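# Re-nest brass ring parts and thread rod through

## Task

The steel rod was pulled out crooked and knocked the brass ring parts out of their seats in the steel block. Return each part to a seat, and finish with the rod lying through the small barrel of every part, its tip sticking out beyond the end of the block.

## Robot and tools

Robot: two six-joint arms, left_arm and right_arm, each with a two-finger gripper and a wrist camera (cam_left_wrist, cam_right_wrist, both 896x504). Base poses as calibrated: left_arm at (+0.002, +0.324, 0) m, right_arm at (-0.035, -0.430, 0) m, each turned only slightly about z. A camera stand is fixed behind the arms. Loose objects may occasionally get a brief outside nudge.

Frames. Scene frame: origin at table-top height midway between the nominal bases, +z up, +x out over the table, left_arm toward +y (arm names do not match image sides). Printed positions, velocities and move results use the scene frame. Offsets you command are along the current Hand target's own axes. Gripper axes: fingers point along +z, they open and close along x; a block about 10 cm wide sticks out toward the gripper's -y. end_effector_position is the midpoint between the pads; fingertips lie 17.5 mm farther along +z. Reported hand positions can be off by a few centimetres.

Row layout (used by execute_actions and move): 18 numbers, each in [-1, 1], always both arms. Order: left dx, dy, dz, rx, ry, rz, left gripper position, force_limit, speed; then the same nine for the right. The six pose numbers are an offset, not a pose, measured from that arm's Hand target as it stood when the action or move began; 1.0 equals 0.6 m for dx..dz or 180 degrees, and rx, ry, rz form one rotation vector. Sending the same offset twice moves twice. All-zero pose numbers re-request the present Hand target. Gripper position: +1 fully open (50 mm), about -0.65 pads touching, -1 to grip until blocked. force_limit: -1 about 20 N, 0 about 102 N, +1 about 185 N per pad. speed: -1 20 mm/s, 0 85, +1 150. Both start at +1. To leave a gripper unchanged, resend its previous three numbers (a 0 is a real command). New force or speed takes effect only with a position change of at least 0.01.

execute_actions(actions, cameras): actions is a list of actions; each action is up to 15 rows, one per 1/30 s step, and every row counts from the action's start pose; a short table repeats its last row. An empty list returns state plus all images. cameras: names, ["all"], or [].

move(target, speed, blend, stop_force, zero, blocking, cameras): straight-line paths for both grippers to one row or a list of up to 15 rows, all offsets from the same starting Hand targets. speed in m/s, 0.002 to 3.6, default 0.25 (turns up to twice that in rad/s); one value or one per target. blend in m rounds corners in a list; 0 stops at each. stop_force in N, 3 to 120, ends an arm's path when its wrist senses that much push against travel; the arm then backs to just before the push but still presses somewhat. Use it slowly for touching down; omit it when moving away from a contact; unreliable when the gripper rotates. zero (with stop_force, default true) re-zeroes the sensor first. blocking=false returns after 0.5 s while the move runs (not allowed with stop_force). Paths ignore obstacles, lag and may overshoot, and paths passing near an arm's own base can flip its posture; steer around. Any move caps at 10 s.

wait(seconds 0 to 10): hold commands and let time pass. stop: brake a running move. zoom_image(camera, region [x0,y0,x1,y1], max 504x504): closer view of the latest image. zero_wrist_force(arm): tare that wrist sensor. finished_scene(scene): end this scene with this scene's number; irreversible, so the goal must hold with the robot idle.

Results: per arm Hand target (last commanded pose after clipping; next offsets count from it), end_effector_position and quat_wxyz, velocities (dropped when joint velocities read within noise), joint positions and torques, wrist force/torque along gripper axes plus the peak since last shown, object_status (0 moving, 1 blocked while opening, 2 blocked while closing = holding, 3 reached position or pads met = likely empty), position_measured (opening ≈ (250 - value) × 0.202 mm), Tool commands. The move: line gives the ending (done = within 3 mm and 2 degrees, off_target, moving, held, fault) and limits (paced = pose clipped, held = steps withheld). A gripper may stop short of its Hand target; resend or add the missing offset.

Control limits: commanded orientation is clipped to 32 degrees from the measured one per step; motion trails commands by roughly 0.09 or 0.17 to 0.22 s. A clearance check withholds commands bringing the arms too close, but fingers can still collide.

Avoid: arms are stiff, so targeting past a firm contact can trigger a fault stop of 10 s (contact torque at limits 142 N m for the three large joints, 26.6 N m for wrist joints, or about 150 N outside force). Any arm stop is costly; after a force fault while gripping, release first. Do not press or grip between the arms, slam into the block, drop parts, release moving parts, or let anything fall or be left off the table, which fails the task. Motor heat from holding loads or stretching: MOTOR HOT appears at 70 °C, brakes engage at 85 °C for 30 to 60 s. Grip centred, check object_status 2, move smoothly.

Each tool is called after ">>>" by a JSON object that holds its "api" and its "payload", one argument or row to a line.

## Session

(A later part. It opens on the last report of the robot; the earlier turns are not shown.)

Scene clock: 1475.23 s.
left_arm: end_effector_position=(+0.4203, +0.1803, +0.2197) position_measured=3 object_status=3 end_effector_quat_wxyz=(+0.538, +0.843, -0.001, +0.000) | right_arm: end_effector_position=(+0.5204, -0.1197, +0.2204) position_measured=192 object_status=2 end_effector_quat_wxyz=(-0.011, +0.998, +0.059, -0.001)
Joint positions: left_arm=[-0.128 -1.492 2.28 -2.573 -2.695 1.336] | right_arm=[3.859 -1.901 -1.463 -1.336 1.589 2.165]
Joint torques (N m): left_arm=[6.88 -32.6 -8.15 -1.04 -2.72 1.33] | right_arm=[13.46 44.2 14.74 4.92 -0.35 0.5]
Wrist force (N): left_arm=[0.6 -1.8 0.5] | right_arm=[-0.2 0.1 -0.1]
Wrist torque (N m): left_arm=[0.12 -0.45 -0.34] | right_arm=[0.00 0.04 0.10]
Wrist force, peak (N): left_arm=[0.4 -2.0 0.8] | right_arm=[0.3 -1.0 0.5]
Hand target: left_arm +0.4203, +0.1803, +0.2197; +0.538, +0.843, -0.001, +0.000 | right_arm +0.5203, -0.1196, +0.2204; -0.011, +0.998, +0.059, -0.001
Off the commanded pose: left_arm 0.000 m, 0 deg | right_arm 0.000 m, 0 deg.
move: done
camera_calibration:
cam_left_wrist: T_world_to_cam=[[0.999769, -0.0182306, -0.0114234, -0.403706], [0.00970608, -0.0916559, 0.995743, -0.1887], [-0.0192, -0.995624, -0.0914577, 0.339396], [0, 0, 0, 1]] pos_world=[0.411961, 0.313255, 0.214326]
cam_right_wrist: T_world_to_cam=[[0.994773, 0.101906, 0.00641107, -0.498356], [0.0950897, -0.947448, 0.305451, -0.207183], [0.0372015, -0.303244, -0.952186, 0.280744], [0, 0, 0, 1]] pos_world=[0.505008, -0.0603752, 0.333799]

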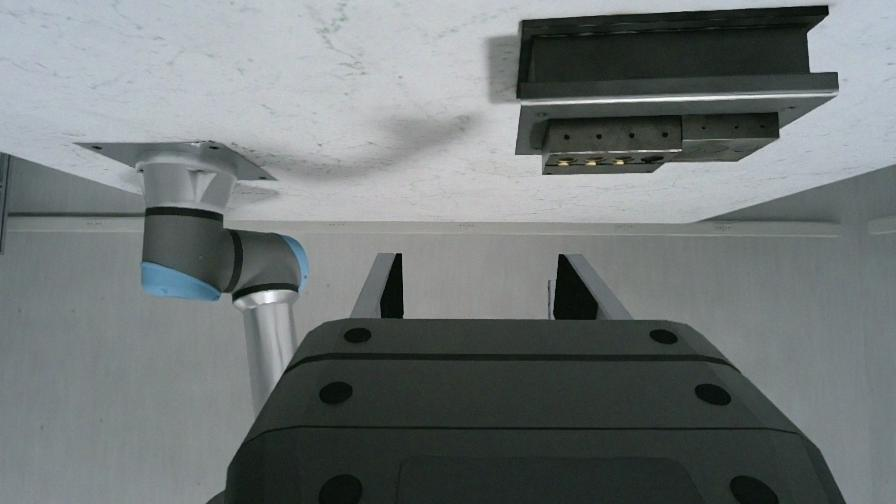

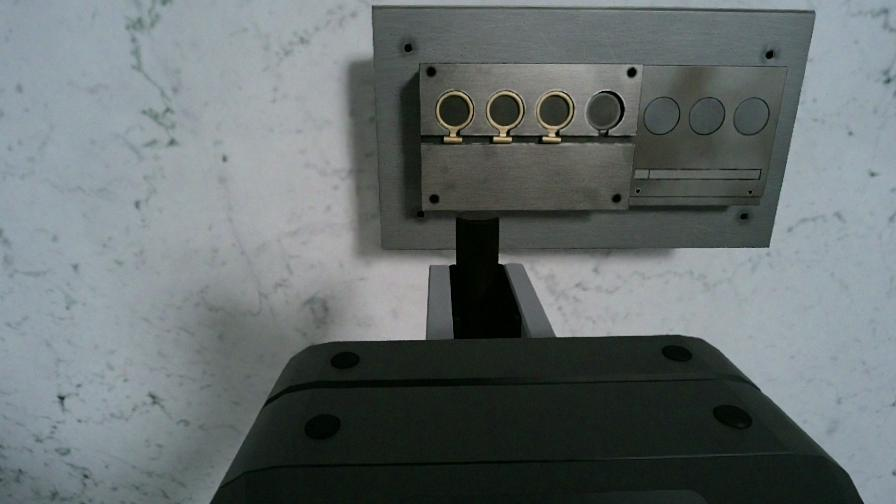

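>>> {"api": "zoom_image", "payload": {
  "camera": "cam_right_wrist",
  "region": [410, 50, 610, 220]
}}

>>> {"api": "zoom_image", "payload": {
  "camera": "cam_right_wrist",
  "region": [580, 50, 800, 220]
}}

Scaled by 2.520 from the camera's 896x504 image, which has a finer 1280x720 frame.

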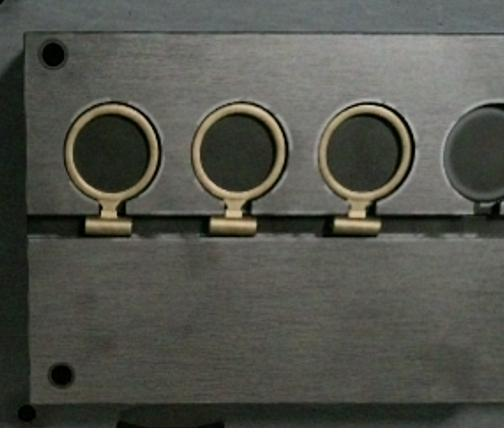

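Scaled by 2.291 from the camera's 896x504 image, which has a finer 1280x720 frame.

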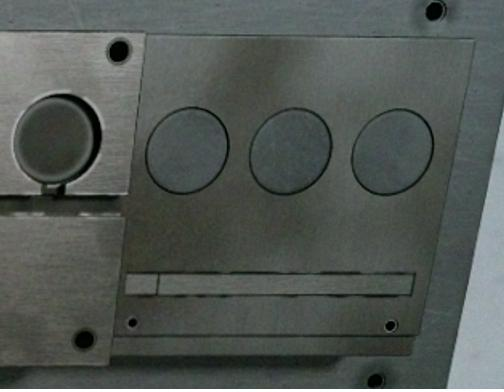

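>>> {"api": "move", "payload": {
  "target": [0,0,0,0,0,0,1,1,1,0.3872,-0.0683,0.1183,0,0.0105,0.5,-1,-0.9,-1],
  "speed": 0.2,
  "cameras": ["cam_left_wrist","cam_right_wrist"]
}}

Scene clock: 1512.93 s.
left_arm: end_effector_position=(+0.4203, +0.1803, +0.2197) position_measured=3 object_status=3 end_effector_quat_wxyz=(+0.538, +0.843, -0.001, +0.000) | right_arm: end_effector_position=(+0.7461, -0.0501, +0.1503) position_measured=192 object_status=2 end_effector_quat_wxyz=(-0.008, +0.748, -0.664, +0.007)
Joint positions: left_arm=[-0.128 -1.492 2.28 -2.573 -2.695 1.336] | right_arm=[3.755 -2.589 -0.497 -1.608 1.561 3.633]
Joint torques (N m): left_arm=[6.64 -32.14 -9.04 -1.22 -2.52 1.14] | right_arm=[1.63 65.62 20.04 5.54 1.19 0.95]
Wrist force (N): left_arm=[0.4 -1.5 0.7] | right_arm=[0.3 -0.1 0.4]
Wrist torque (N m): left_arm=[0.15 -0.43 -0.34] | right_arm=[-0.02 -0.02 0.10]
Wrist force, peak (N): left_arm=[0.3 -2.0 0.8] | right_arm=[-1.2 -0.5 -0.3]
Hand target: left_arm +0.4203, +0.1803, +0.2197; +0.538, +0.843, -0.001, +0.000 | right_arm +0.7460, -0.0500, +0.1504; -0.008, +0.748, -0.664, +0.007
Off the commanded pose: left_arm 0.000 m, 0 deg | right_arm 0.000 m, 0 deg.
move: done
camera_calibration:
cam_left_wrist: T_world_to_cam=[[0.999769, -0.0182306, -0.0114234, -0.403706], [0.00970608, -0.0916559, 0.995743, -0.1887], [-0.0192, -0.995624, -0.0914577, 0.339396], [0, 0, 0, 1]] pos_world=[0.411961, 0.313255, 0.214326]
cam_right_wrist: T_world_to_cam=[[0.101567, -0.994813, 0.00563174, -0.117926], [-0.947327, -0.0949876, 0.305857, 0.679103], [-0.303735, -0.0364001, -0.952061, 0.494549], [0, 0, 0, 1]] pos_world=[0.805522, -0.034806, 0.263797]

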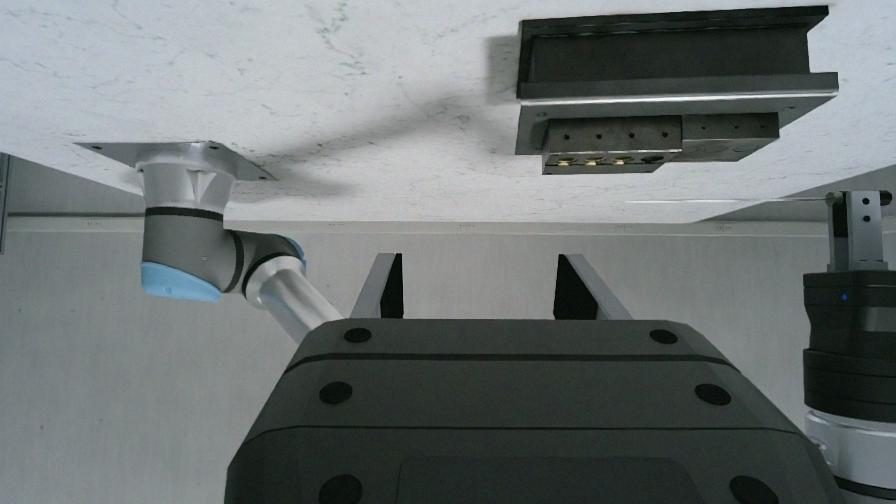

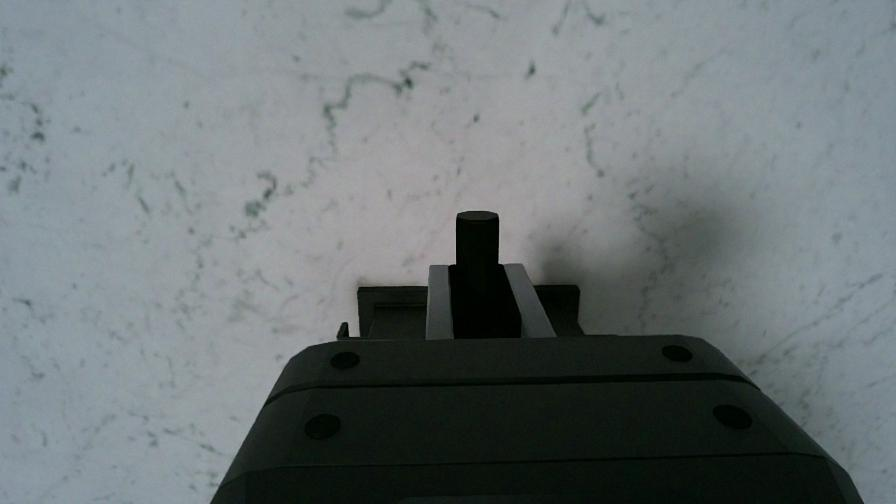

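>>> {"api": "move", "payload": {
  "target": [0.3462,0.0162,0.3884,0,0,0,1,1,1,0,-0.0188,0.0538,0,0,0,-1,-0.9,-1],
  "speed": 0.15,
  "cameras": ["cam_left_wrist"]
}}

>>> {"api": "zoom_image", "payload": {
  "camera": "cam_left_wrist",
  "region": [300, 190, 500, 270]
}}

Scene clock: 1523.13 s.
left_arm: end_effector_position=(+0.6277, -0.0354, +0.1303) position_measured=3 object_status=3 end_effector_quat_wxyz=(+0.538, +0.843, -0.001, +0.000) | right_arm: end_effector_position=(+0.7579, -0.0485, +0.1183) position_measured=192 object_status=2 end_effector_quat_wxyz=(-0.008, +0.748, -0.664, +0.007)
Joint positions: left_arm=[-0.432 -0.815 1.671 -3.131 -2.555 0.778] | right_arm=[3.749 -2.64 -0.479 -1.574 1.562 3.627]
Joint torques (N m): left_arm=[7.54 -47.96 -18.13 -3.64 -2.6 0.68] | right_arm=[-10.68 71.35 26.62 2.08 1.37 -1.51]
Wrist force (N): left_arm=[0.4 -2.0 0.5] | right_arm=[0.3 -0.2 0.3]
Wrist torque (N m): left_arm=[0.08 -0.44 -0.52] | right_arm=[-0.03 -0.02 0.11]
Wrist force, peak (N): left_arm=[1.5 -1.9 2.4] | right_arm=[0.5 -0.2 0.4]
Hand target: left_arm +0.6278, -0.0354, +0.1303; +0.538, +0.843, -0.001, +0.000 | right_arm +0.7579, -0.0485, +0.1183; -0.008, +0.748, -0.664, +0.007
Off the commanded pose: left_arm 0.000 m, 0 deg | right_arm 0.000 m, 0 deg.
move: done
camera_calibration:
cam_left_wrist: T_world_to_cam=[[0.999768, -0.0182206, -0.0115248, -0.616099], [0.00980602, -0.0917554, 0.995733, -0.121407], [-0.0192003, -0.995615, -0.0915554, 0.12055], [0, 0, 0, 1]] pos_world=[0.619461, 0.0976555, 0.124826]
Images, in order (width x height): cam_left_wrist 896x504.

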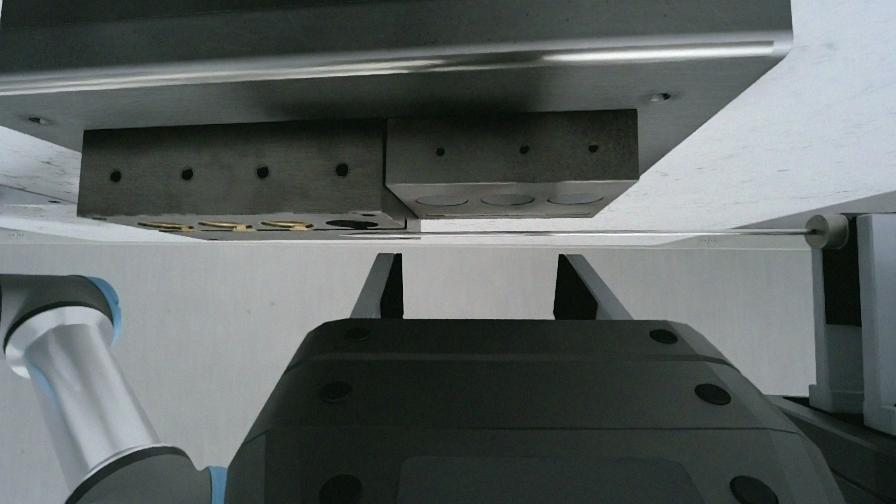

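Scaled by 2.520 from the camera's 896x504 image, which has a finer 1280x720 frame.

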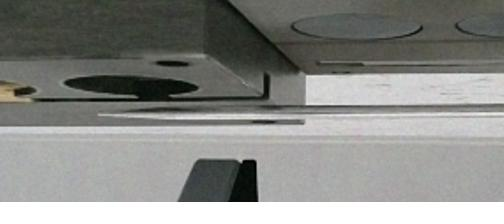

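>>> {"api": "move", "payload": {
  "target": [-0.02,0.0198,-0.0192,0.1389,0,0,1,1,1,0,0,0,0,0,0,-1,-0.9,-1],
  "speed": 0.1,
  "cameras": ["cam_left_wrist"]
}}

>>> {"api": "zoom_image", "payload": {
  "camera": "cam_left_wrist",
  "region": [300, 170, 500, 270]
}}

Scene clock: 1566.77 s.
left_arm: end_effector_position=(+0.6158, -0.0300, +0.1461) position_measured=3 object_status=3 end_effector_quat_wxyz=(+0.342, +0.940, -0.001, +0.000) | right_arm: end_effector_position=(+0.7579, -0.0485, +0.1183) position_measured=192 object_status=2 end_effector_quat_wxyz=(-0.008, +0.748, -0.664, +0.007)
Joint positions: left_arm=[-0.531 -1.045 1.65 -2.562 -2.169 0.947] | right_arm=[3.749 -2.64 -0.479 -1.574 1.562 3.627]
Joint torques (N m): left_arm=[7.93 -40.38 -12.74 -3.42 -1.37 -0.93] | right_arm=[11.78 71.17 13.93 1.5 1.07 1.92]
Wrist force (N): left_arm=[0.1 -1.8 0.0] | right_arm=[0.4 -0.1 0.4]
Wrist torque (N m): left_arm=[0.17 -0.54 -0.39] | right_arm=[-0.02 -0.04 0.11]
Wrist force, peak (N): left_arm=[0.5 -2.3 1.1] | right_arm=[0.6 -0.1 0.3]
Hand target: left_arm +0.6158, -0.0299, +0.1459; +0.342, +0.940, -0.001, +0.000 | right_arm +0.7579, -0.0485, +0.1183; -0.008, +0.748, -0.664, +0.007
Off the commanded pose: left_arm 0.000 m, 0 deg | right_arm 0.000 m, 0 deg.
move: done
camera_calibration:
cam_left_wrist: T_world_to_cam=[[0.999784, -0.0117527, -0.0171628, -0.602851], [0.00890692, -0.503742, 0.863808, -0.129099], [-0.0187977, -0.863774, -0.503528, 0.190988], [0, 0, 0, 1]] pos_world=[0.607461, 0.0928522, 0.197338]
Images, in order (width x height): cam_left_wrist 896x504.

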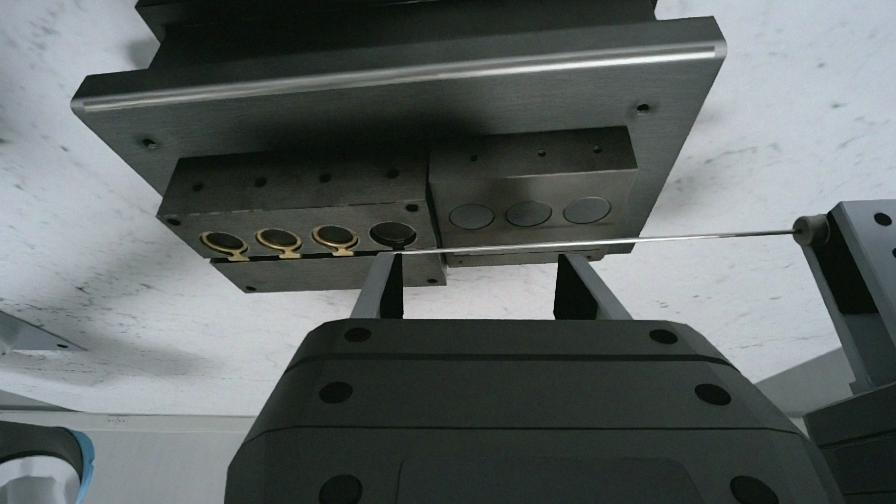

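Scaled by 2.520 from the camera's 896x504 image, which has a finer 1280x720 frame.

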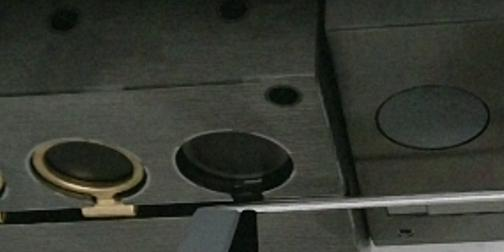

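>>> {"api": "move", "payload": {
  "target": [0.05,0.0107,-0.0128,0,0,0,1,1,1,0,0,0,0,0,0,-1,-0.9,-1],
  "speed": 0.1,
  "cameras": ["cam_left_wrist"]
}}

>>> {"api": "zoom_image", "payload": {
  "camera": "cam_left_wrist",
  "region": [220, 190, 420, 270]
}}

>>> {"api": "zoom_image", "payload": {
  "camera": "cam_left_wrist",
  "region": [100, 190, 300, 270]
}}

Scene clock: 1576.83 s.
left_arm: end_effector_position=(+0.6458, -0.0299, +0.1559) position_measured=3 object_status=3 end_effector_quat_wxyz=(+0.342, +0.940, -0.001, +0.000) | right_arm: end_effector_position=(+0.7579, -0.0485, +0.1183) position_measured=192 object_status=2 end_effector_quat_wxyz=(-0.008, +0.748, -0.664, +0.007)
Joint positions: left_arm=[-0.509 -1.002 1.545 -2.485 -2.177 0.972] | right_arm=[3.749 -2.64 -0.479 -1.574 1.562 3.627]
Joint torques (N m): left_arm=[-9.6 -59.04 -15.39 -4.17 0.17 -1.12] | right_arm=[11.84 70.97 14.15 2.05 0.67 2.03]
Wrist force (N): left_arm=[0.0 -1.5 -0.3] | right_arm=[0.4 0.0 0.2]
Wrist torque (N m): left_arm=[0.19 -0.52 -0.37] | right_arm=[-0.01 -0.04 0.11]
Wrist force, peak (N): left_arm=[-0.8 -2.3 0.4] | right_arm=[0.6 0.0 0.4]
Hand target: left_arm +0.6458, -0.0299, +0.1559; +0.342, +0.940, -0.001, +0.000 | right_arm +0.7579, -0.0485, +0.1183; -0.008, +0.748, -0.664, +0.007
Off the commanded pose: left_arm 0.000 m, 0 deg | right_arm 0.000 m, 0 deg.
move: done
camera_calibration:
cam_left_wrist: T_world_to_cam=[[0.999779, -0.0114997, -0.0175971, -0.632605], [0.00940705, -0.503859, 0.863735, -0.138074], [-0.0187992, -0.863709, -0.50364, 0.19659], [0, 0, 0, 1]] pos_world=[0.63746, 0.0929526, 0.207138]
Images, in order (width x height): cam_left_wrist 896x504.

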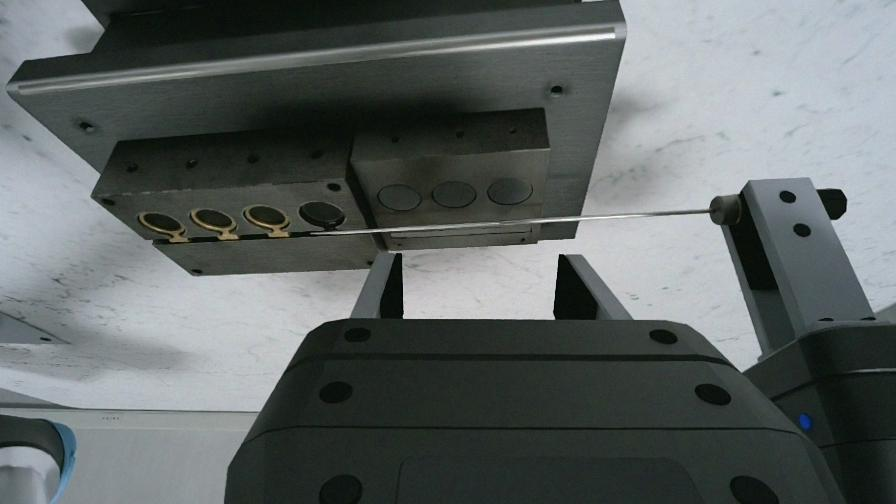

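Scaled by 2.520 from the camera's 896x504 image, which has a finer 1280x720 frame.

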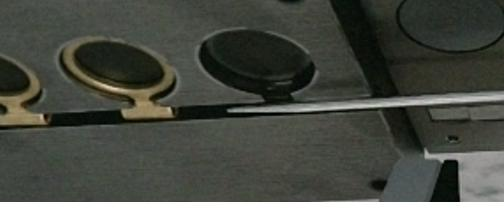

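Scaled by 2.520 from the camera's 896x504 image, which has a finer 1280x720 frame.

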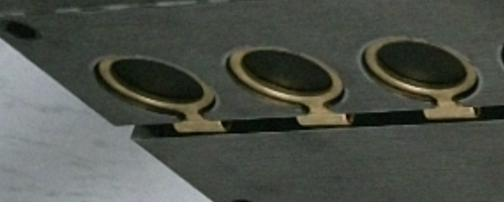

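>>> {"api": "move", "payload": {
  "target": [0,0,0,0,0,0,1,1,1,0.0077,0,0.0035,0,0,0,-1,-0.9,-1],
  "speed": 0.02,
  "stop_force": 3,
  "cameras": ["cam_left_wrist"]
}}

>>> {"api": "zoom_image", "payload": {
  "camera": "cam_left_wrist",
  "region": [260, 200, 420, 260]
}}

Scene clock: 1600.23 s.
left_arm: end_effector_position=(+0.6458, -0.0299, +0.1559) position_measured=3 object_status=3 end_effector_quat_wxyz=(+0.342, +0.940, -0.001, +0.000) | right_arm: end_effector_position=(+0.7585, -0.0532, +0.1163) position_measured=192 object_status=2 end_effector_quat_wxyz=(-0.008, +0.748, -0.664, +0.007)
Joint positions: left_arm=[-0.509 -1.002 1.545 -2.485 -2.177 0.972] | right_arm=[3.744 -2.633 -0.499 -1.561 1.562 3.622]
Joint torques (N m): left_arm=[-8 -58.02 -19.58 -3.01 0.35 -1.48] | right_arm=[5.56 56.58 35.32 1.04 1.2 1.94]
Wrist force (N): left_arm=[-0.1 -1.6 -0.2] | right_arm=[0.4 0.1 0.4]
Wrist torque (N m): left_arm=[0.18 -0.52 -0.36] | right_arm=[0.01 -0.03 0.11]
Wrist force, peak (N): left_arm=[0.1 -1.9 -0.5] | right_arm=[0.6 -0.2 0.4]
Hand target: left_arm +0.6458, -0.0299, +0.1559; +0.342, +0.940, -0.001, +0.000 | right_arm +0.7585, -0.0531, +0.1162; -0.008, +0.748, -0.664, +0.007
Off the commanded pose: left_arm 0.000 m, 0 deg | right_arm 0.000 m, 0 deg.
move: done
camera_calibration:
cam_left_wrist: T_world_to_cam=[[0.99978, -0.0115483, -0.0175113, -0.632618], [0.0093068, -0.503934, 0.863692, -0.13808], [-0.0187987, -0.863665, -0.503716, 0.196652], [0, 0, 0, 1]] pos_world=[0.63746, 0.0929525, 0.207238]
Images, in order (width x height): cam_left_wrist 896x504.

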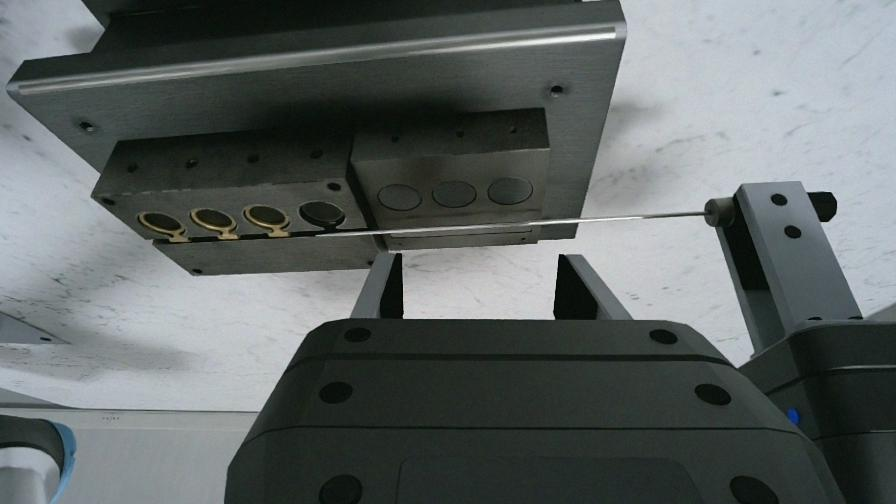

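Scaled by 3.150 from the camera's 896x504 image, which has a finer 1280x720 frame.

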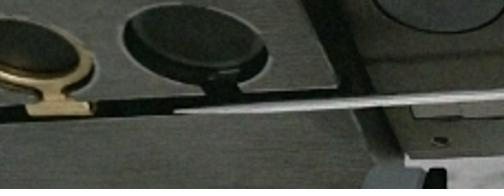

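>>> {"api": "move", "payload": {
  "target": [0,0,0,0,0,0,1,1,1,0,0,0.0051,0,0,0,-1,-0.9,-1],
  "speed": 0.006,
  "stop_force": 3,
  "cameras": ["cam_left_wrist"]
}}

>>> {"api": "zoom_image", "payload": {
  "camera": "cam_left_wrist",
  "region": [260, 200, 420, 260]
}}

Scene clock: 1610.27 s.
left_arm: end_effector_position=(+0.6458, -0.0299, +0.1559) position_measured=3 object_status=3 end_effector_quat_wxyz=(+0.342, +0.940, -0.001, +0.000) | right_arm: end_effector_position=(+0.7585, -0.0531, +0.1131) position_measured=192 object_status=2 end_effector_quat_wxyz=(-0.008, +0.748, -0.664, +0.007)
Joint positions: left_arm=[-0.509 -1.002 1.545 -2.485 -2.177 0.972] | right_arm=[3.744 -2.633 -0.507 -1.554 1.562 3.622]
Joint torques (N m): left_arm=[-8.35 -58.91 -11.98 -4.41 0.35 -1.36] | right_arm=[2.63 62.9 31.03 1.81 0.09 -0.53]
Wrist force (N): left_arm=[-0.1 -1.4 -0.6] | right_arm=[0.5 0.1 0.2]
Wrist torque (N m): left_arm=[0.22 -0.51 -0.37] | right_arm=[0.02 -0.05 0.10]
Wrist force, peak (N): left_arm=[0.0 -2.0 -0.4] | right_arm=[0.5 0.0 0.7]
Hand target: left_arm +0.6458, -0.0299, +0.1559; +0.342, +0.940, -0.001, +0.000 | right_arm +0.7585, -0.0531, +0.1132; -0.008, +0.748, -0.664, +0.007
Off the commanded pose: left_arm 0.000 m, 0 deg | right_arm 0.000 m, 0 deg.
move: done
camera_calibration:
cam_left_wrist: T_world_to_cam=[[0.99978, -0.0115483, -0.0175113, -0.632618], [0.0093068, -0.503934, 0.863692, -0.13808], [-0.0187987, -0.863665, -0.503716, 0.196652], [0, 0, 0, 1]] pos_world=[0.63746, 0.0929525, 0.207238]
Images, in order (width x height): cam_left_wrist 896x504.

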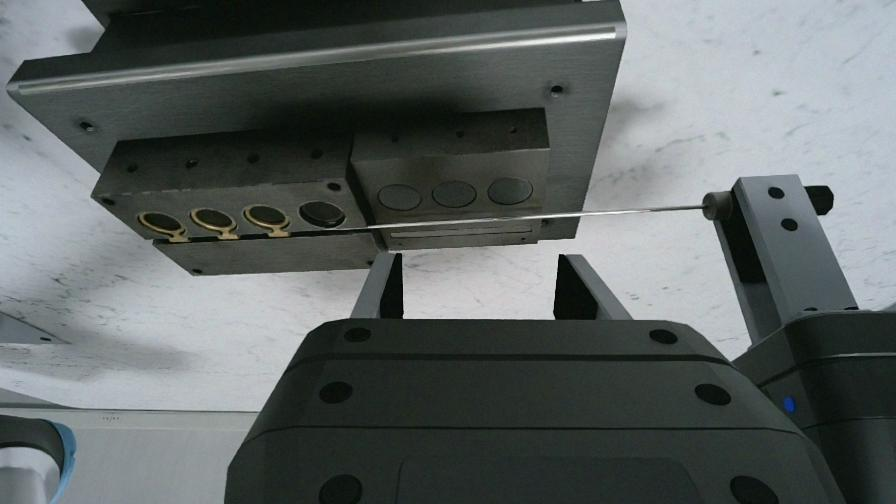

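Scaled by 3.150 from the camera's 896x504 image, which has a finer 1280x720 frame.

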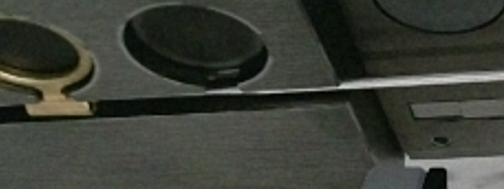

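>>> {"api": "move", "payload": {
  "target": [0,0,0,0,0,0,1,1,1,0,0.0333,-0.0007,0,0,0,-1,-0.9,-1],
  "speed": 0.005,
  "stop_force": 3,
  "cameras": ["cam_left_wrist"]
}}

>>> {"api": "zoom_image", "payload": {
  "camera": "cam_left_wrist",
  "region": [220, 200, 380, 260]
}}

Scene clock: 1623.77 s.
left_arm: end_effector_position=(+0.6458, -0.0299, +0.1559) position_measured=3 object_status=3 end_effector_quat_wxyz=(+0.342, +0.940, -0.001, +0.000) | right_arm: end_effector_position=(+0.7387, -0.0554, +0.1132) position_measured=192 object_status=2 end_effector_quat_wxyz=(-0.008, +0.748, -0.664, +0.007)
Joint positions: left_arm=[-0.509 -1.002 1.545 -2.485 -2.177 0.972] | right_arm=[3.755 -2.551 -0.663 -1.478 1.561 3.633]
Joint torques (N m): left_arm=[-8.88 -58.45 -11.24 -4.32 0.43 -1.37] | right_arm=[7.11 54.35 34.64 1.6 -1.11 0.83]
Wrist force (N): left_arm=[0.2 -1.8 -0.4] | right_arm=[0.0 -0.1 0.4]
Wrist torque (N m): left_arm=[0.16 -0.56 -0.37] | right_arm=[-0.02 0.02 -0.06]
Wrist force, peak (N): left_arm=[0.2 -2.1 -0.4] | right_arm=[0.5 0.1 0.6]
Hand target: left_arm +0.6458, -0.0299, +0.1559; +0.342, +0.940, -0.001, +0.000 | right_arm +0.7387, -0.0555, +0.1132; -0.008, +0.748, -0.664, +0.007
Off the commanded pose: left_arm 0.000 m, 0 deg | right_arm 0.000 m, 0 deg.
move: done
camera_calibration:
cam_left_wrist: T_world_to_cam=[[0.99978, -0.0115483, -0.0175113, -0.632618], [0.0093068, -0.503934, 0.863692, -0.13808], [-0.0187987, -0.863665, -0.503716, 0.196652], [0, 0, 0, 1]] pos_world=[0.63746, 0.0929525, 0.207238]
Images, in order (width x height): cam_left_wrist 896x504.

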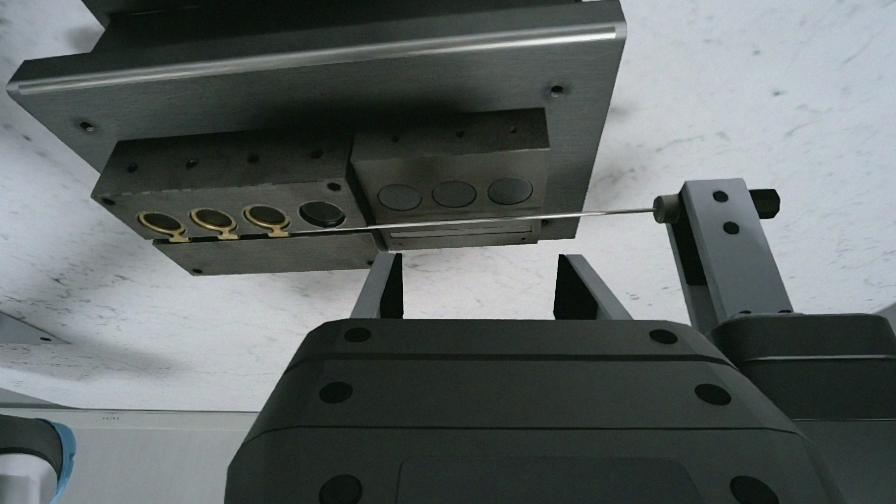

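Scaled by 3.150 from the camera's 896x504 image, which has a finer 1280x720 frame.

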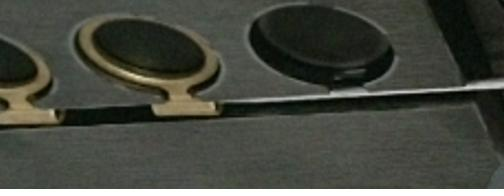

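>>> {"api": "zoom_image", "payload": {
  "camera": "cam_left_wrist",
  "region": [240, 200, 320, 250]
}}

Scaled by 6.300 from the camera's 896x504 image, which has a finer 1280x720 frame.

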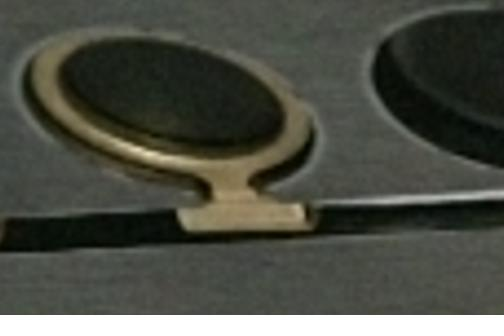

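>>> {"api": "move", "payload": {
  "target": [0,0,0,0,0,0,1,1,1,0,0.02,-0.0004,0,0,0,-1,-0.9,-1],
  "speed": 0.005,
  "stop_force": 3,
  "cameras": ["cam_left_wrist"]
}}

>>> {"api": "zoom_image", "payload": {
  "camera": "cam_left_wrist",
  "region": [200, 200, 320, 260]
}}

Scene clock: 1638.70 s.
left_arm: end_effector_position=(+0.6458, -0.0299, +0.1559) position_measured=3 object_status=3 end_effector_quat_wxyz=(+0.342, +0.940, -0.001, +0.000) | right_arm: end_effector_position=(+0.7268, -0.0569, +0.1132) position_measured=192 object_status=2 end_effector_quat_wxyz=(-0.008, +0.748, -0.664, +0.007)
Joint positions: left_arm=[-0.509 -1.002 1.545 -2.485 -2.177 0.972] | right_arm=[3.762 -2.51 -0.742 -1.441 1.561 3.64]
Joint torques (N m): left_arm=[-8.96 -59.04 -13.14 -4.47 0.33 -1.43] | right_arm=[8.03 53.32 34.45 1.32 -1.12 0.98]
Wrist force (N): left_arm=[0.1 -1.4 -0.3] | right_arm=[-0.1 0.0 0.0]
Wrist torque (N m): left_arm=[0.22 -0.55 -0.37] | right_arm=[-0.04 0.00 -0.01]
Wrist force, peak (N): left_arm=[0.1 -2.0 -0.4] | right_arm=[-0.4 -1.3 0.0]
Hand target: left_arm +0.6458, -0.0299, +0.1559; +0.342, +0.940, -0.001, +0.000 | right_arm +0.7268, -0.0569, +0.1132; -0.008, +0.748, -0.664, +0.007
Off the commanded pose: left_arm 0.000 m, 0 deg | right_arm 0.000 m, 0 deg.
move: done
camera_calibration:
cam_left_wrist: T_world_to_cam=[[0.99978, -0.0115483, -0.0175113, -0.632618], [0.0093068, -0.503934, 0.863692, -0.13808], [-0.0187987, -0.863665, -0.503716, 0.196652], [0, 0, 0, 1]] pos_world=[0.63746, 0.0929525, 0.207238]
Images, in order (width x height): cam_left_wrist 896x504.

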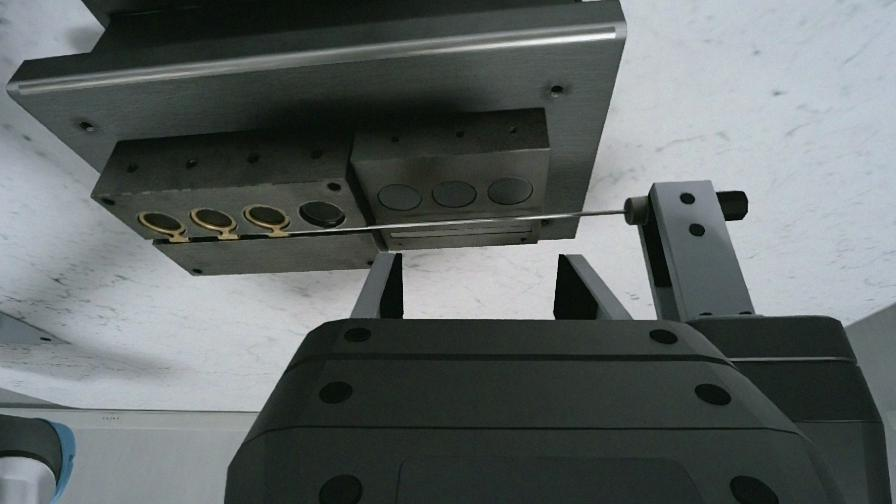

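Scaled by 4.200 from the camera's 896x504 image, which has a finer 1280x720 frame.

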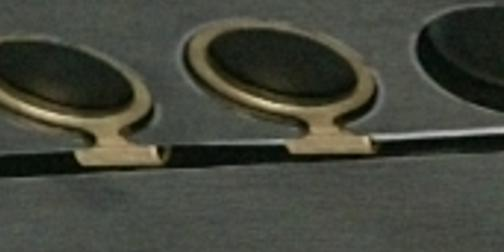

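>>> {"api": "move", "payload": {
  "target": [0,0,0,0,0,0,1,1,1,0,0.02,-0.0004,0,0,0,-1,-0.9,-1],
  "speed": 0.005,
  "stop_force": 3,
  "cameras": ["cam_left_wrist"]
}}

>>> {"api": "zoom_image", "payload": {
  "camera": "cam_left_wrist",
  "region": [200, 200, 320, 260]
}}

Scene clock: 1653.87 s.
left_arm: end_effector_position=(+0.6458, -0.0299, +0.1559) position_measured=3 object_status=3 end_effector_quat_wxyz=(+0.342, +0.940, -0.001, +0.000) | right_arm: end_effector_position=(+0.7256, -0.0572, +0.1131) position_measured=192 object_status=2 end_effector_quat_wxyz=(-0.008, +0.747, -0.664, +0.007)
Joint positions: left_arm=[-0.509 -1.002 1.545 -2.485 -2.177 0.972] | right_arm=[3.762 -2.506 -0.75 -1.438 1.561 3.64]
Joint torques (N m): left_arm=[-9.08 -57.27 -12.59 -4.25 0.39 -1.35] | right_arm=[-14.84 53.78 34.64 0.83 -0.81 -2.06]
Wrist force (N): left_arm=[-0.1 -1.6 -0.2] | right_arm=[-0.4 0.0 0.0]
Wrist torque (N m): left_arm=[0.19 -0.52 -0.37] | right_arm=[-0.04 0.03 0.00]
Wrist force, peak (N): left_arm=[0.1 -1.9 -0.5] | right_arm=[-0.3 -3.4 0.3]
Hand target: left_arm +0.6458, -0.0299, +0.1559; +0.342, +0.940, -0.001, +0.000 | right_arm +0.7256, -0.0572, +0.1131; -0.008, +0.747, -0.664, +0.007 (not the last commanded pose)
Off the commanded pose: left_arm 0.000 m, 0 deg | right_arm 0.011 m, 0 deg.
move: contact (right_arm)
camera_calibration:
cam_left_wrist: T_world_to_cam=[[0.99978, -0.0115483, -0.0175113, -0.632618], [0.0093068, -0.503934, 0.863692, -0.13808], [-0.0187987, -0.863665, -0.503716, 0.196652], [0, 0, 0, 1]] pos_world=[0.63746, 0.0929525, 0.207238]
Images, in order (width x height): cam_left_wrist 896x504.

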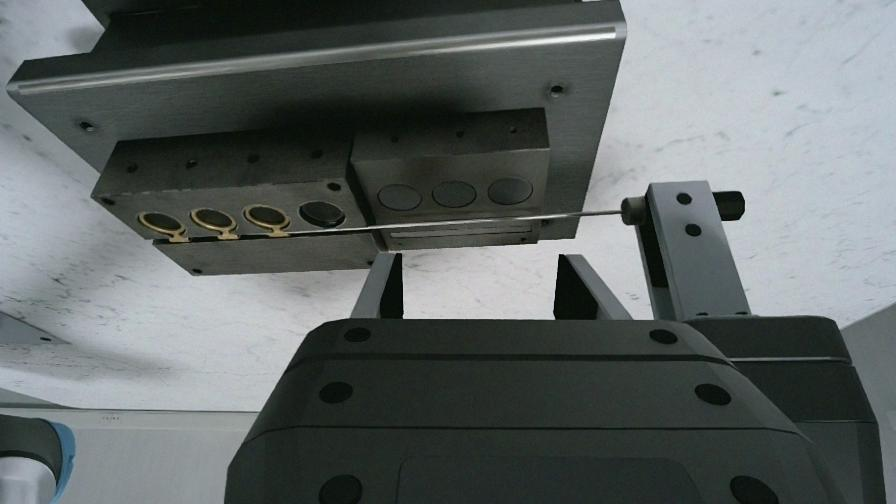

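Scaled by 4.200 from the camera's 896x504 image, which has a finer 1280x720 frame.

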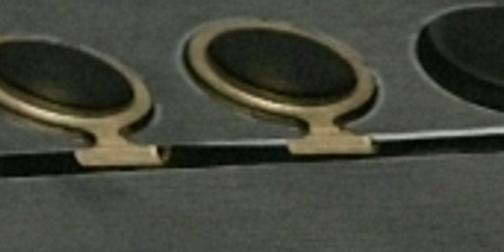

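>>> {"api": "move", "payload": {
  "target": [-0.0763,-0.0213,0.0385,-0.1389,0,0,1,1,1,0,-0.005,0.0001,0,0,0,-1,-0.9,-1],
  "speed": 0.1,
  "cameras": ["cam_left_wrist"]
}}

>>> {"api": "zoom_image", "payload": {
  "camera": "cam_left_wrist",
  "region": [340, 190, 500, 260]
}}

>>> {"api": "zoom_image", "payload": {
  "camera": "cam_left_wrist",
  "region": [160, 190, 360, 260]
}}

Scene clock: 1670.40 s.
left_arm: end_effector_position=(+0.6000, -0.0349, +0.1299) position_measured=3 object_status=3 end_effector_quat_wxyz=(+0.537, +0.843, -0.001, +0.000) | right_arm: end_effector_position=(+0.7286, -0.0568, +0.1131) position_measured=192 object_status=2 end_effector_quat_wxyz=(-0.008, +0.747, -0.664, +0.007)
Joint positions: left_arm=[-0.45 -0.851 1.758 -3.2 -2.544 0.753] | right_arm=[3.761 -2.516 -0.731 -1.447 1.561 3.638]
Joint torques (N m): left_arm=[-5.1 -56.4 -23.48 -3.6 -0.81 0.57] | right_arm=[-13.74 58.42 27.37 1.51 1.21 -1.9]
Wrist force (N): left_arm=[1.1 -1.8 0.7] | right_arm=[0.2 0.1 0.2]
Wrist torque (N m): left_arm=[0.12 -0.54 -0.55] | right_arm=[-0.03 -0.01 0.11]
Wrist force, peak (N): left_arm=[0.5 -2.3 0.6] | right_arm=[0.0 0.5 0.3]
Hand target: left_arm +0.6000, -0.0349, +0.1300; +0.538, +0.843, -0.001, +0.000 | right_arm +0.7286, -0.0568, +0.1131; -0.008, +0.747, -0.664, +0.007
Off the commanded pose: left_arm 0.000 m, 0 deg | right_arm 0.000 m, 0 deg.
move: done
camera_calibration:
cam_left_wrist: T_world_to_cam=[[0.999767, -0.018102, -0.0117168, -0.588288], [0.0100062, -0.0918541, 0.995722, -0.120798], [-0.0191008, -0.995608, -0.0916516, 0.12043], [0, 0, 0, 1]] pos_world=[0.59166, 0.0981557, 0.124426]
Images, in order (width x height): cam_left_wrist 896x504.

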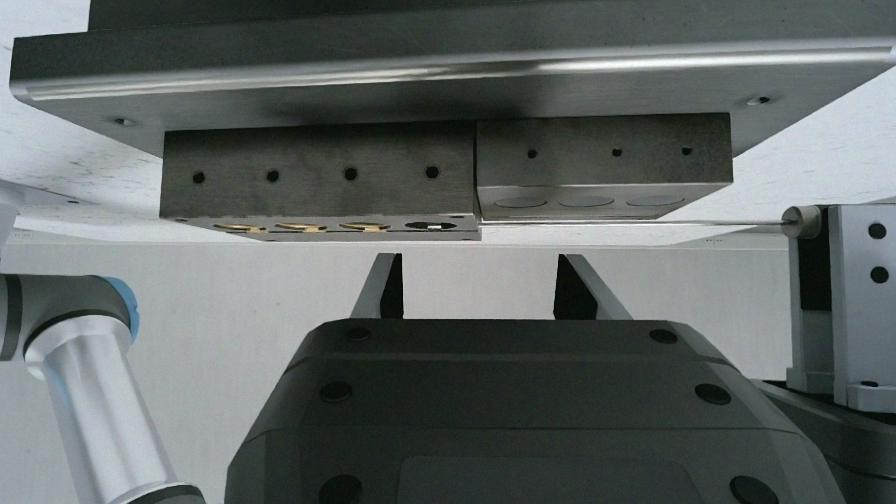

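Scaled by 3.150 from the camera's 896x504 image, which has a finer 1280x720 frame.

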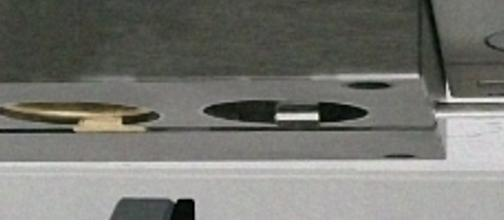

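Scaled by 2.520 from the camera's 896x504 image, which has a finer 1280x720 frame.

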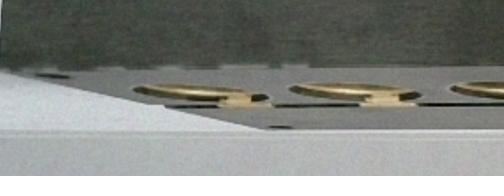

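>>> {"api": "execute_actions", "payload": {
  "actions": []
}}

>>> {"api": "zoom_image", "payload": {
  "camera": "cam_left_wrist",
  "region": [330, 180, 530, 280]
}}

Scene clock: 1691.17 s.
left_arm: end_effector_position=(+0.6000, -0.0349, +0.1300) position_measured=3 object_status=3 end_effector_quat_wxyz=(+0.538, +0.843, -0.001, +0.000) | right_arm: end_effector_position=(+0.7286, -0.0569, +0.1131) position_measured=192 object_status=2 end_effector_quat_wxyz=(-0.008, +0.747, -0.664, +0.007)
Joint positions: left_arm=[-0.45 -0.851 1.758 -3.2 -2.544 0.753] | right_arm=[3.761 -2.516 -0.731 -1.447 1.561 3.638]
Joint velocities: within noise
Joint torques (N m): left_arm=[-7.86 -57.11 -25.11 -4.1 -2.22 -0.85] | right_arm=[-7.15 67.97 14.45 4.5 1.09 -0.25]
Motor temperatures (°C): left_arm=[18 25 24 28 32 29] | right_arm=[22 26 25 27 27 29]
Wrist force (N): left_arm=[0.6 -1.5 0.7] | right_arm=[0.2 0.2 0.1]
Wrist torque (N m): left_arm=[0.16 -0.46 -0.55] | right_arm=[-0.02 -0.02 0.11]
Wrist force, peak (N): left_arm=[0.9 -1.9 0.7] | right_arm=[0.4 0.2 0.2]
Hand target: left_arm +0.6000, -0.0349, +0.1300; +0.538, +0.843, -0.001, +0.000 | right_arm +0.7286, -0.0568, +0.1131; -0.008, +0.747, -0.664, +0.007
Tool commands: left_gripper/position=+1.0 left_gripper/force_limit=+1.0 left_gripper/speed=+1.0 right_gripper/position=-1.0 right_gripper/force_limit=-0.9 right_gripper/speed=-1.0
Off the commanded pose: left_arm 0.000 m, 0 deg | right_arm 0.000 m, 0 deg.
camera_calibration:
cam_left_wrist: T_world_to_cam=[[0.99977, -0.018131, -0.0114145, -0.588325], [0.00970637, -0.0916549, 0.995744, -0.120751], [-0.0191001, -0.995626, -0.0914579, 0.120316], [0, 0, 0, 1]] pos_world=[0.59166, 0.0980556, 0.124526]
cam_right_wrist: T_world_to_cam=[[0.101349, -0.994835, 0.0055978, -0.122525], [-0.947351, -0.0947904, 0.305845, 0.673286], [-0.303734, -0.0363001, -0.952065, 0.453574], [0, 0, 0, 1]] pos_world=[0.788022, -0.0416065, 0.226597]

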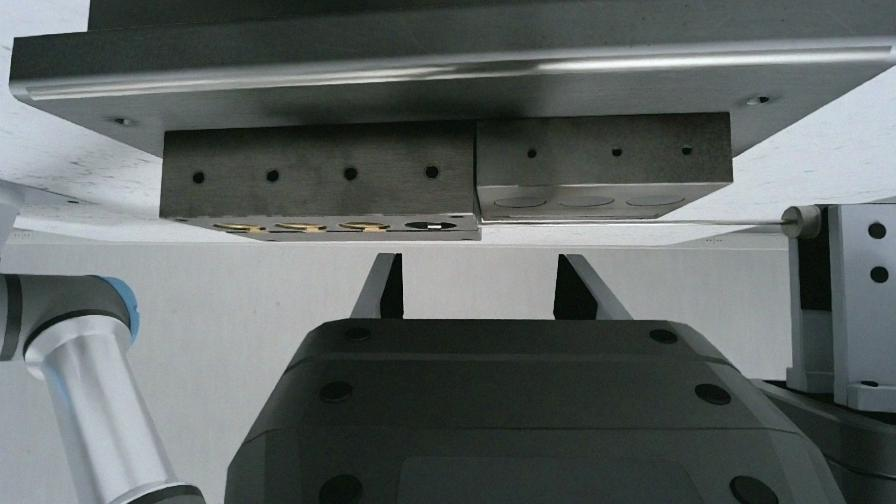

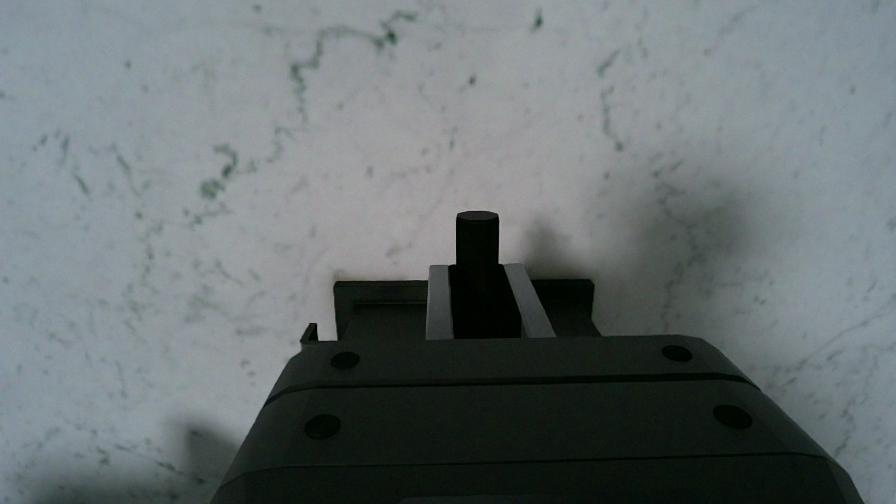

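Scaled by 2.520 from the camera's 896x504 image, which has a finer 1280x720 frame.

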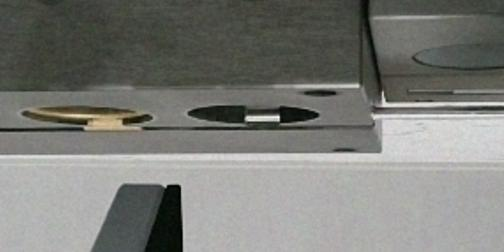

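>>> {"api": "move", "payload": {
  "target": [0.0763,0.0355,-0.0259,0.1389,0,0,1,1,1,0,0,0,0,0,0,-1,-0.9,-1],
  "speed": 0.12,
  "cameras": ["cam_left_wrist"]
}}

>>> {"api": "zoom_image", "payload": {
  "camera": "cam_left_wrist",
  "region": [160, 100, 480, 280]
}}

Scene clock: 1704.13 s.
left_arm: end_effector_position=(+0.6458, -0.0300, +0.1560) position_measured=3 object_status=3 end_effector_quat_wxyz=(+0.342, +0.940, -0.001, +0.000) | right_arm: end_effector_position=(+0.7286, -0.0569, +0.1131) position_measured=192 object_status=2 end_effector_quat_wxyz=(-0.008, +0.747, -0.664, +0.007)
Joint positions: left_arm=[-0.509 -1.002 1.545 -2.485 -2.177 0.972] | right_arm=[3.761 -2.516 -0.731 -1.447 1.561 3.638]
Joint torques (N m): left_arm=[8.16 -42.5 -13.2 -2.3 -0.68 -1.37] | right_arm=[3.38 68.11 14.57 4.46 0.96 1.76]
Wrist force (N): left_arm=[0.3 -1.7 -0.2] | right_arm=[0.1 0.2 0.3]
Wrist torque (N m): left_arm=[0.18 -0.57 -0.39] | right_arm=[-0.01 0.00 0.11]
Wrist force, peak (N): left_arm=[0.3 -2.5 0.7] | right_arm=[0.0 0.4 0.3]
Hand target: left_arm +0.6458, -0.0299, +0.1559; +0.342, +0.940, -0.001, +0.000 | right_arm +0.7286, -0.0568, +0.1131; -0.008, +0.747, -0.664, +0.007
Off the commanded pose: left_arm 0.000 m, 0 deg | right_arm 0.000 m, 0 deg.
move: done
camera_calibration:
cam_left_wrist: T_world_to_cam=[[0.999783, -0.0117026, -0.0172493, -0.632661], [0.0090069, -0.503742, 0.863807, -0.137982], [-0.018798, -0.863775, -0.503527, 0.196536], [0, 0, 0, 1]] pos_world=[0.637461, 0.0928523, 0.207238]
Images, in order (width x height): cam_left_wrist 896x504.

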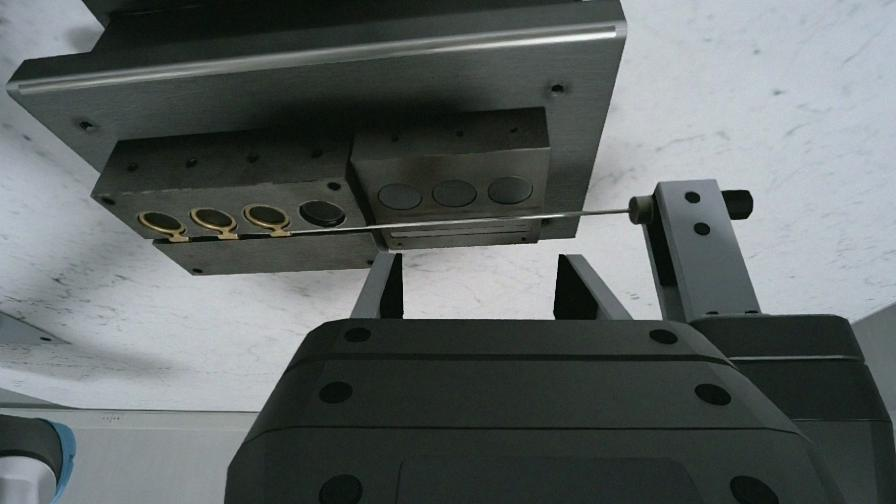

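Scaled by 1.575 from the camera's 896x504 image, which has a finer 1280x720 frame.

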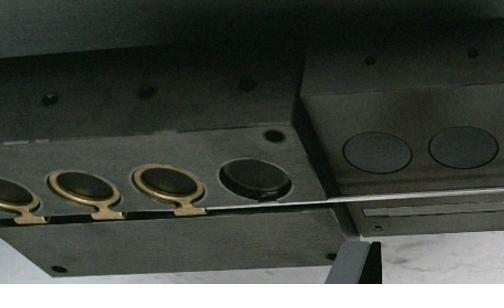

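>>> {"api": "zoom_image", "payload": {
  "camera": "cam_left_wrist",
  "region": [120, 180, 260, 259]
}}

>>> {"api": "zoom_image", "payload": {
  "camera": "cam_left_wrist",
  "region": [230, 190, 390, 280]
}}

Scaled by 3.600 from the camera's 896x504 image, which has a finer 1280x720 frame.

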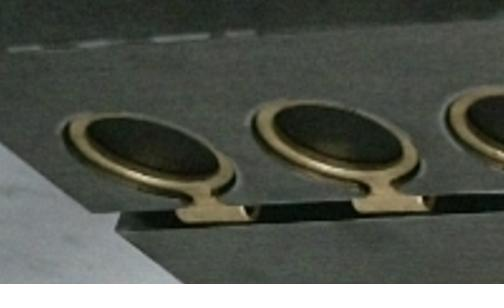

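Scaled by 3.150 from the camera's 896x504 image, which has a finer 1280x720 frame.

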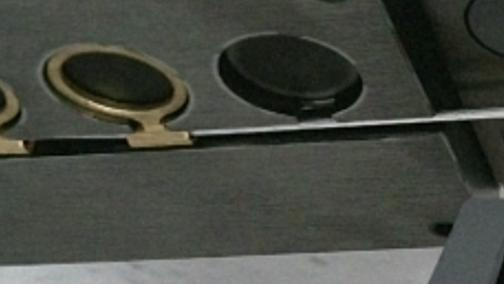

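>>> {"api": "zoom_image", "payload": {
  "camera": "cam_left_wrist",
  "region": [225, 215, 305, 255]
}}

Scaled by 6.300 from the camera's 896x504 image, which has a finer 1280x720 frame.

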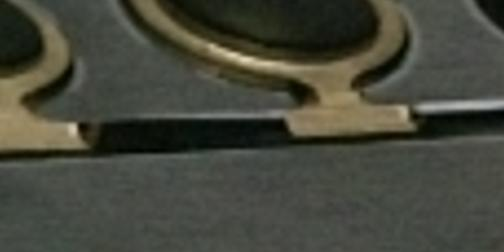

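>>> {"api": "zoom_image", "payload": {
  "camera": "cam_left_wrist",
  "region": [280, 200, 400, 250]
}}

>>> {"api": "zoom_image", "payload": {
  "camera": "cam_left_wrist",
  "region": [390, 195, 510, 245]
}}

>>> {"api": "zoom_image", "payload": {
  "camera": "cam_left_wrist",
  "region": [530, 185, 650, 235]
}}

Scaled by 4.200 from the camera's 896x504 image, which has a finer 1280x720 frame.

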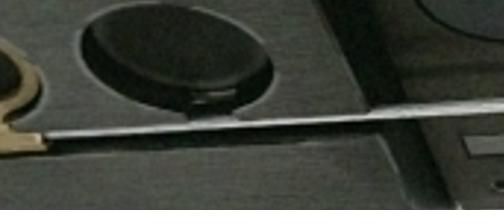

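Scaled by 4.200 from the camera's 896x504 image, which has a finer 1280x720 frame.

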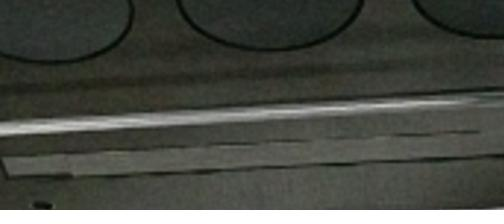

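Scaled by 4.200 from the camera's 896x504 image, which has a finer 1280x720 frame.

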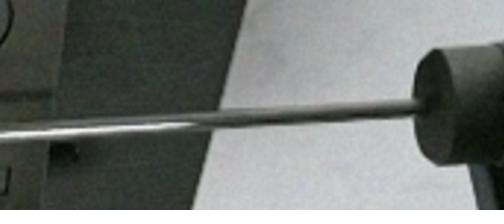

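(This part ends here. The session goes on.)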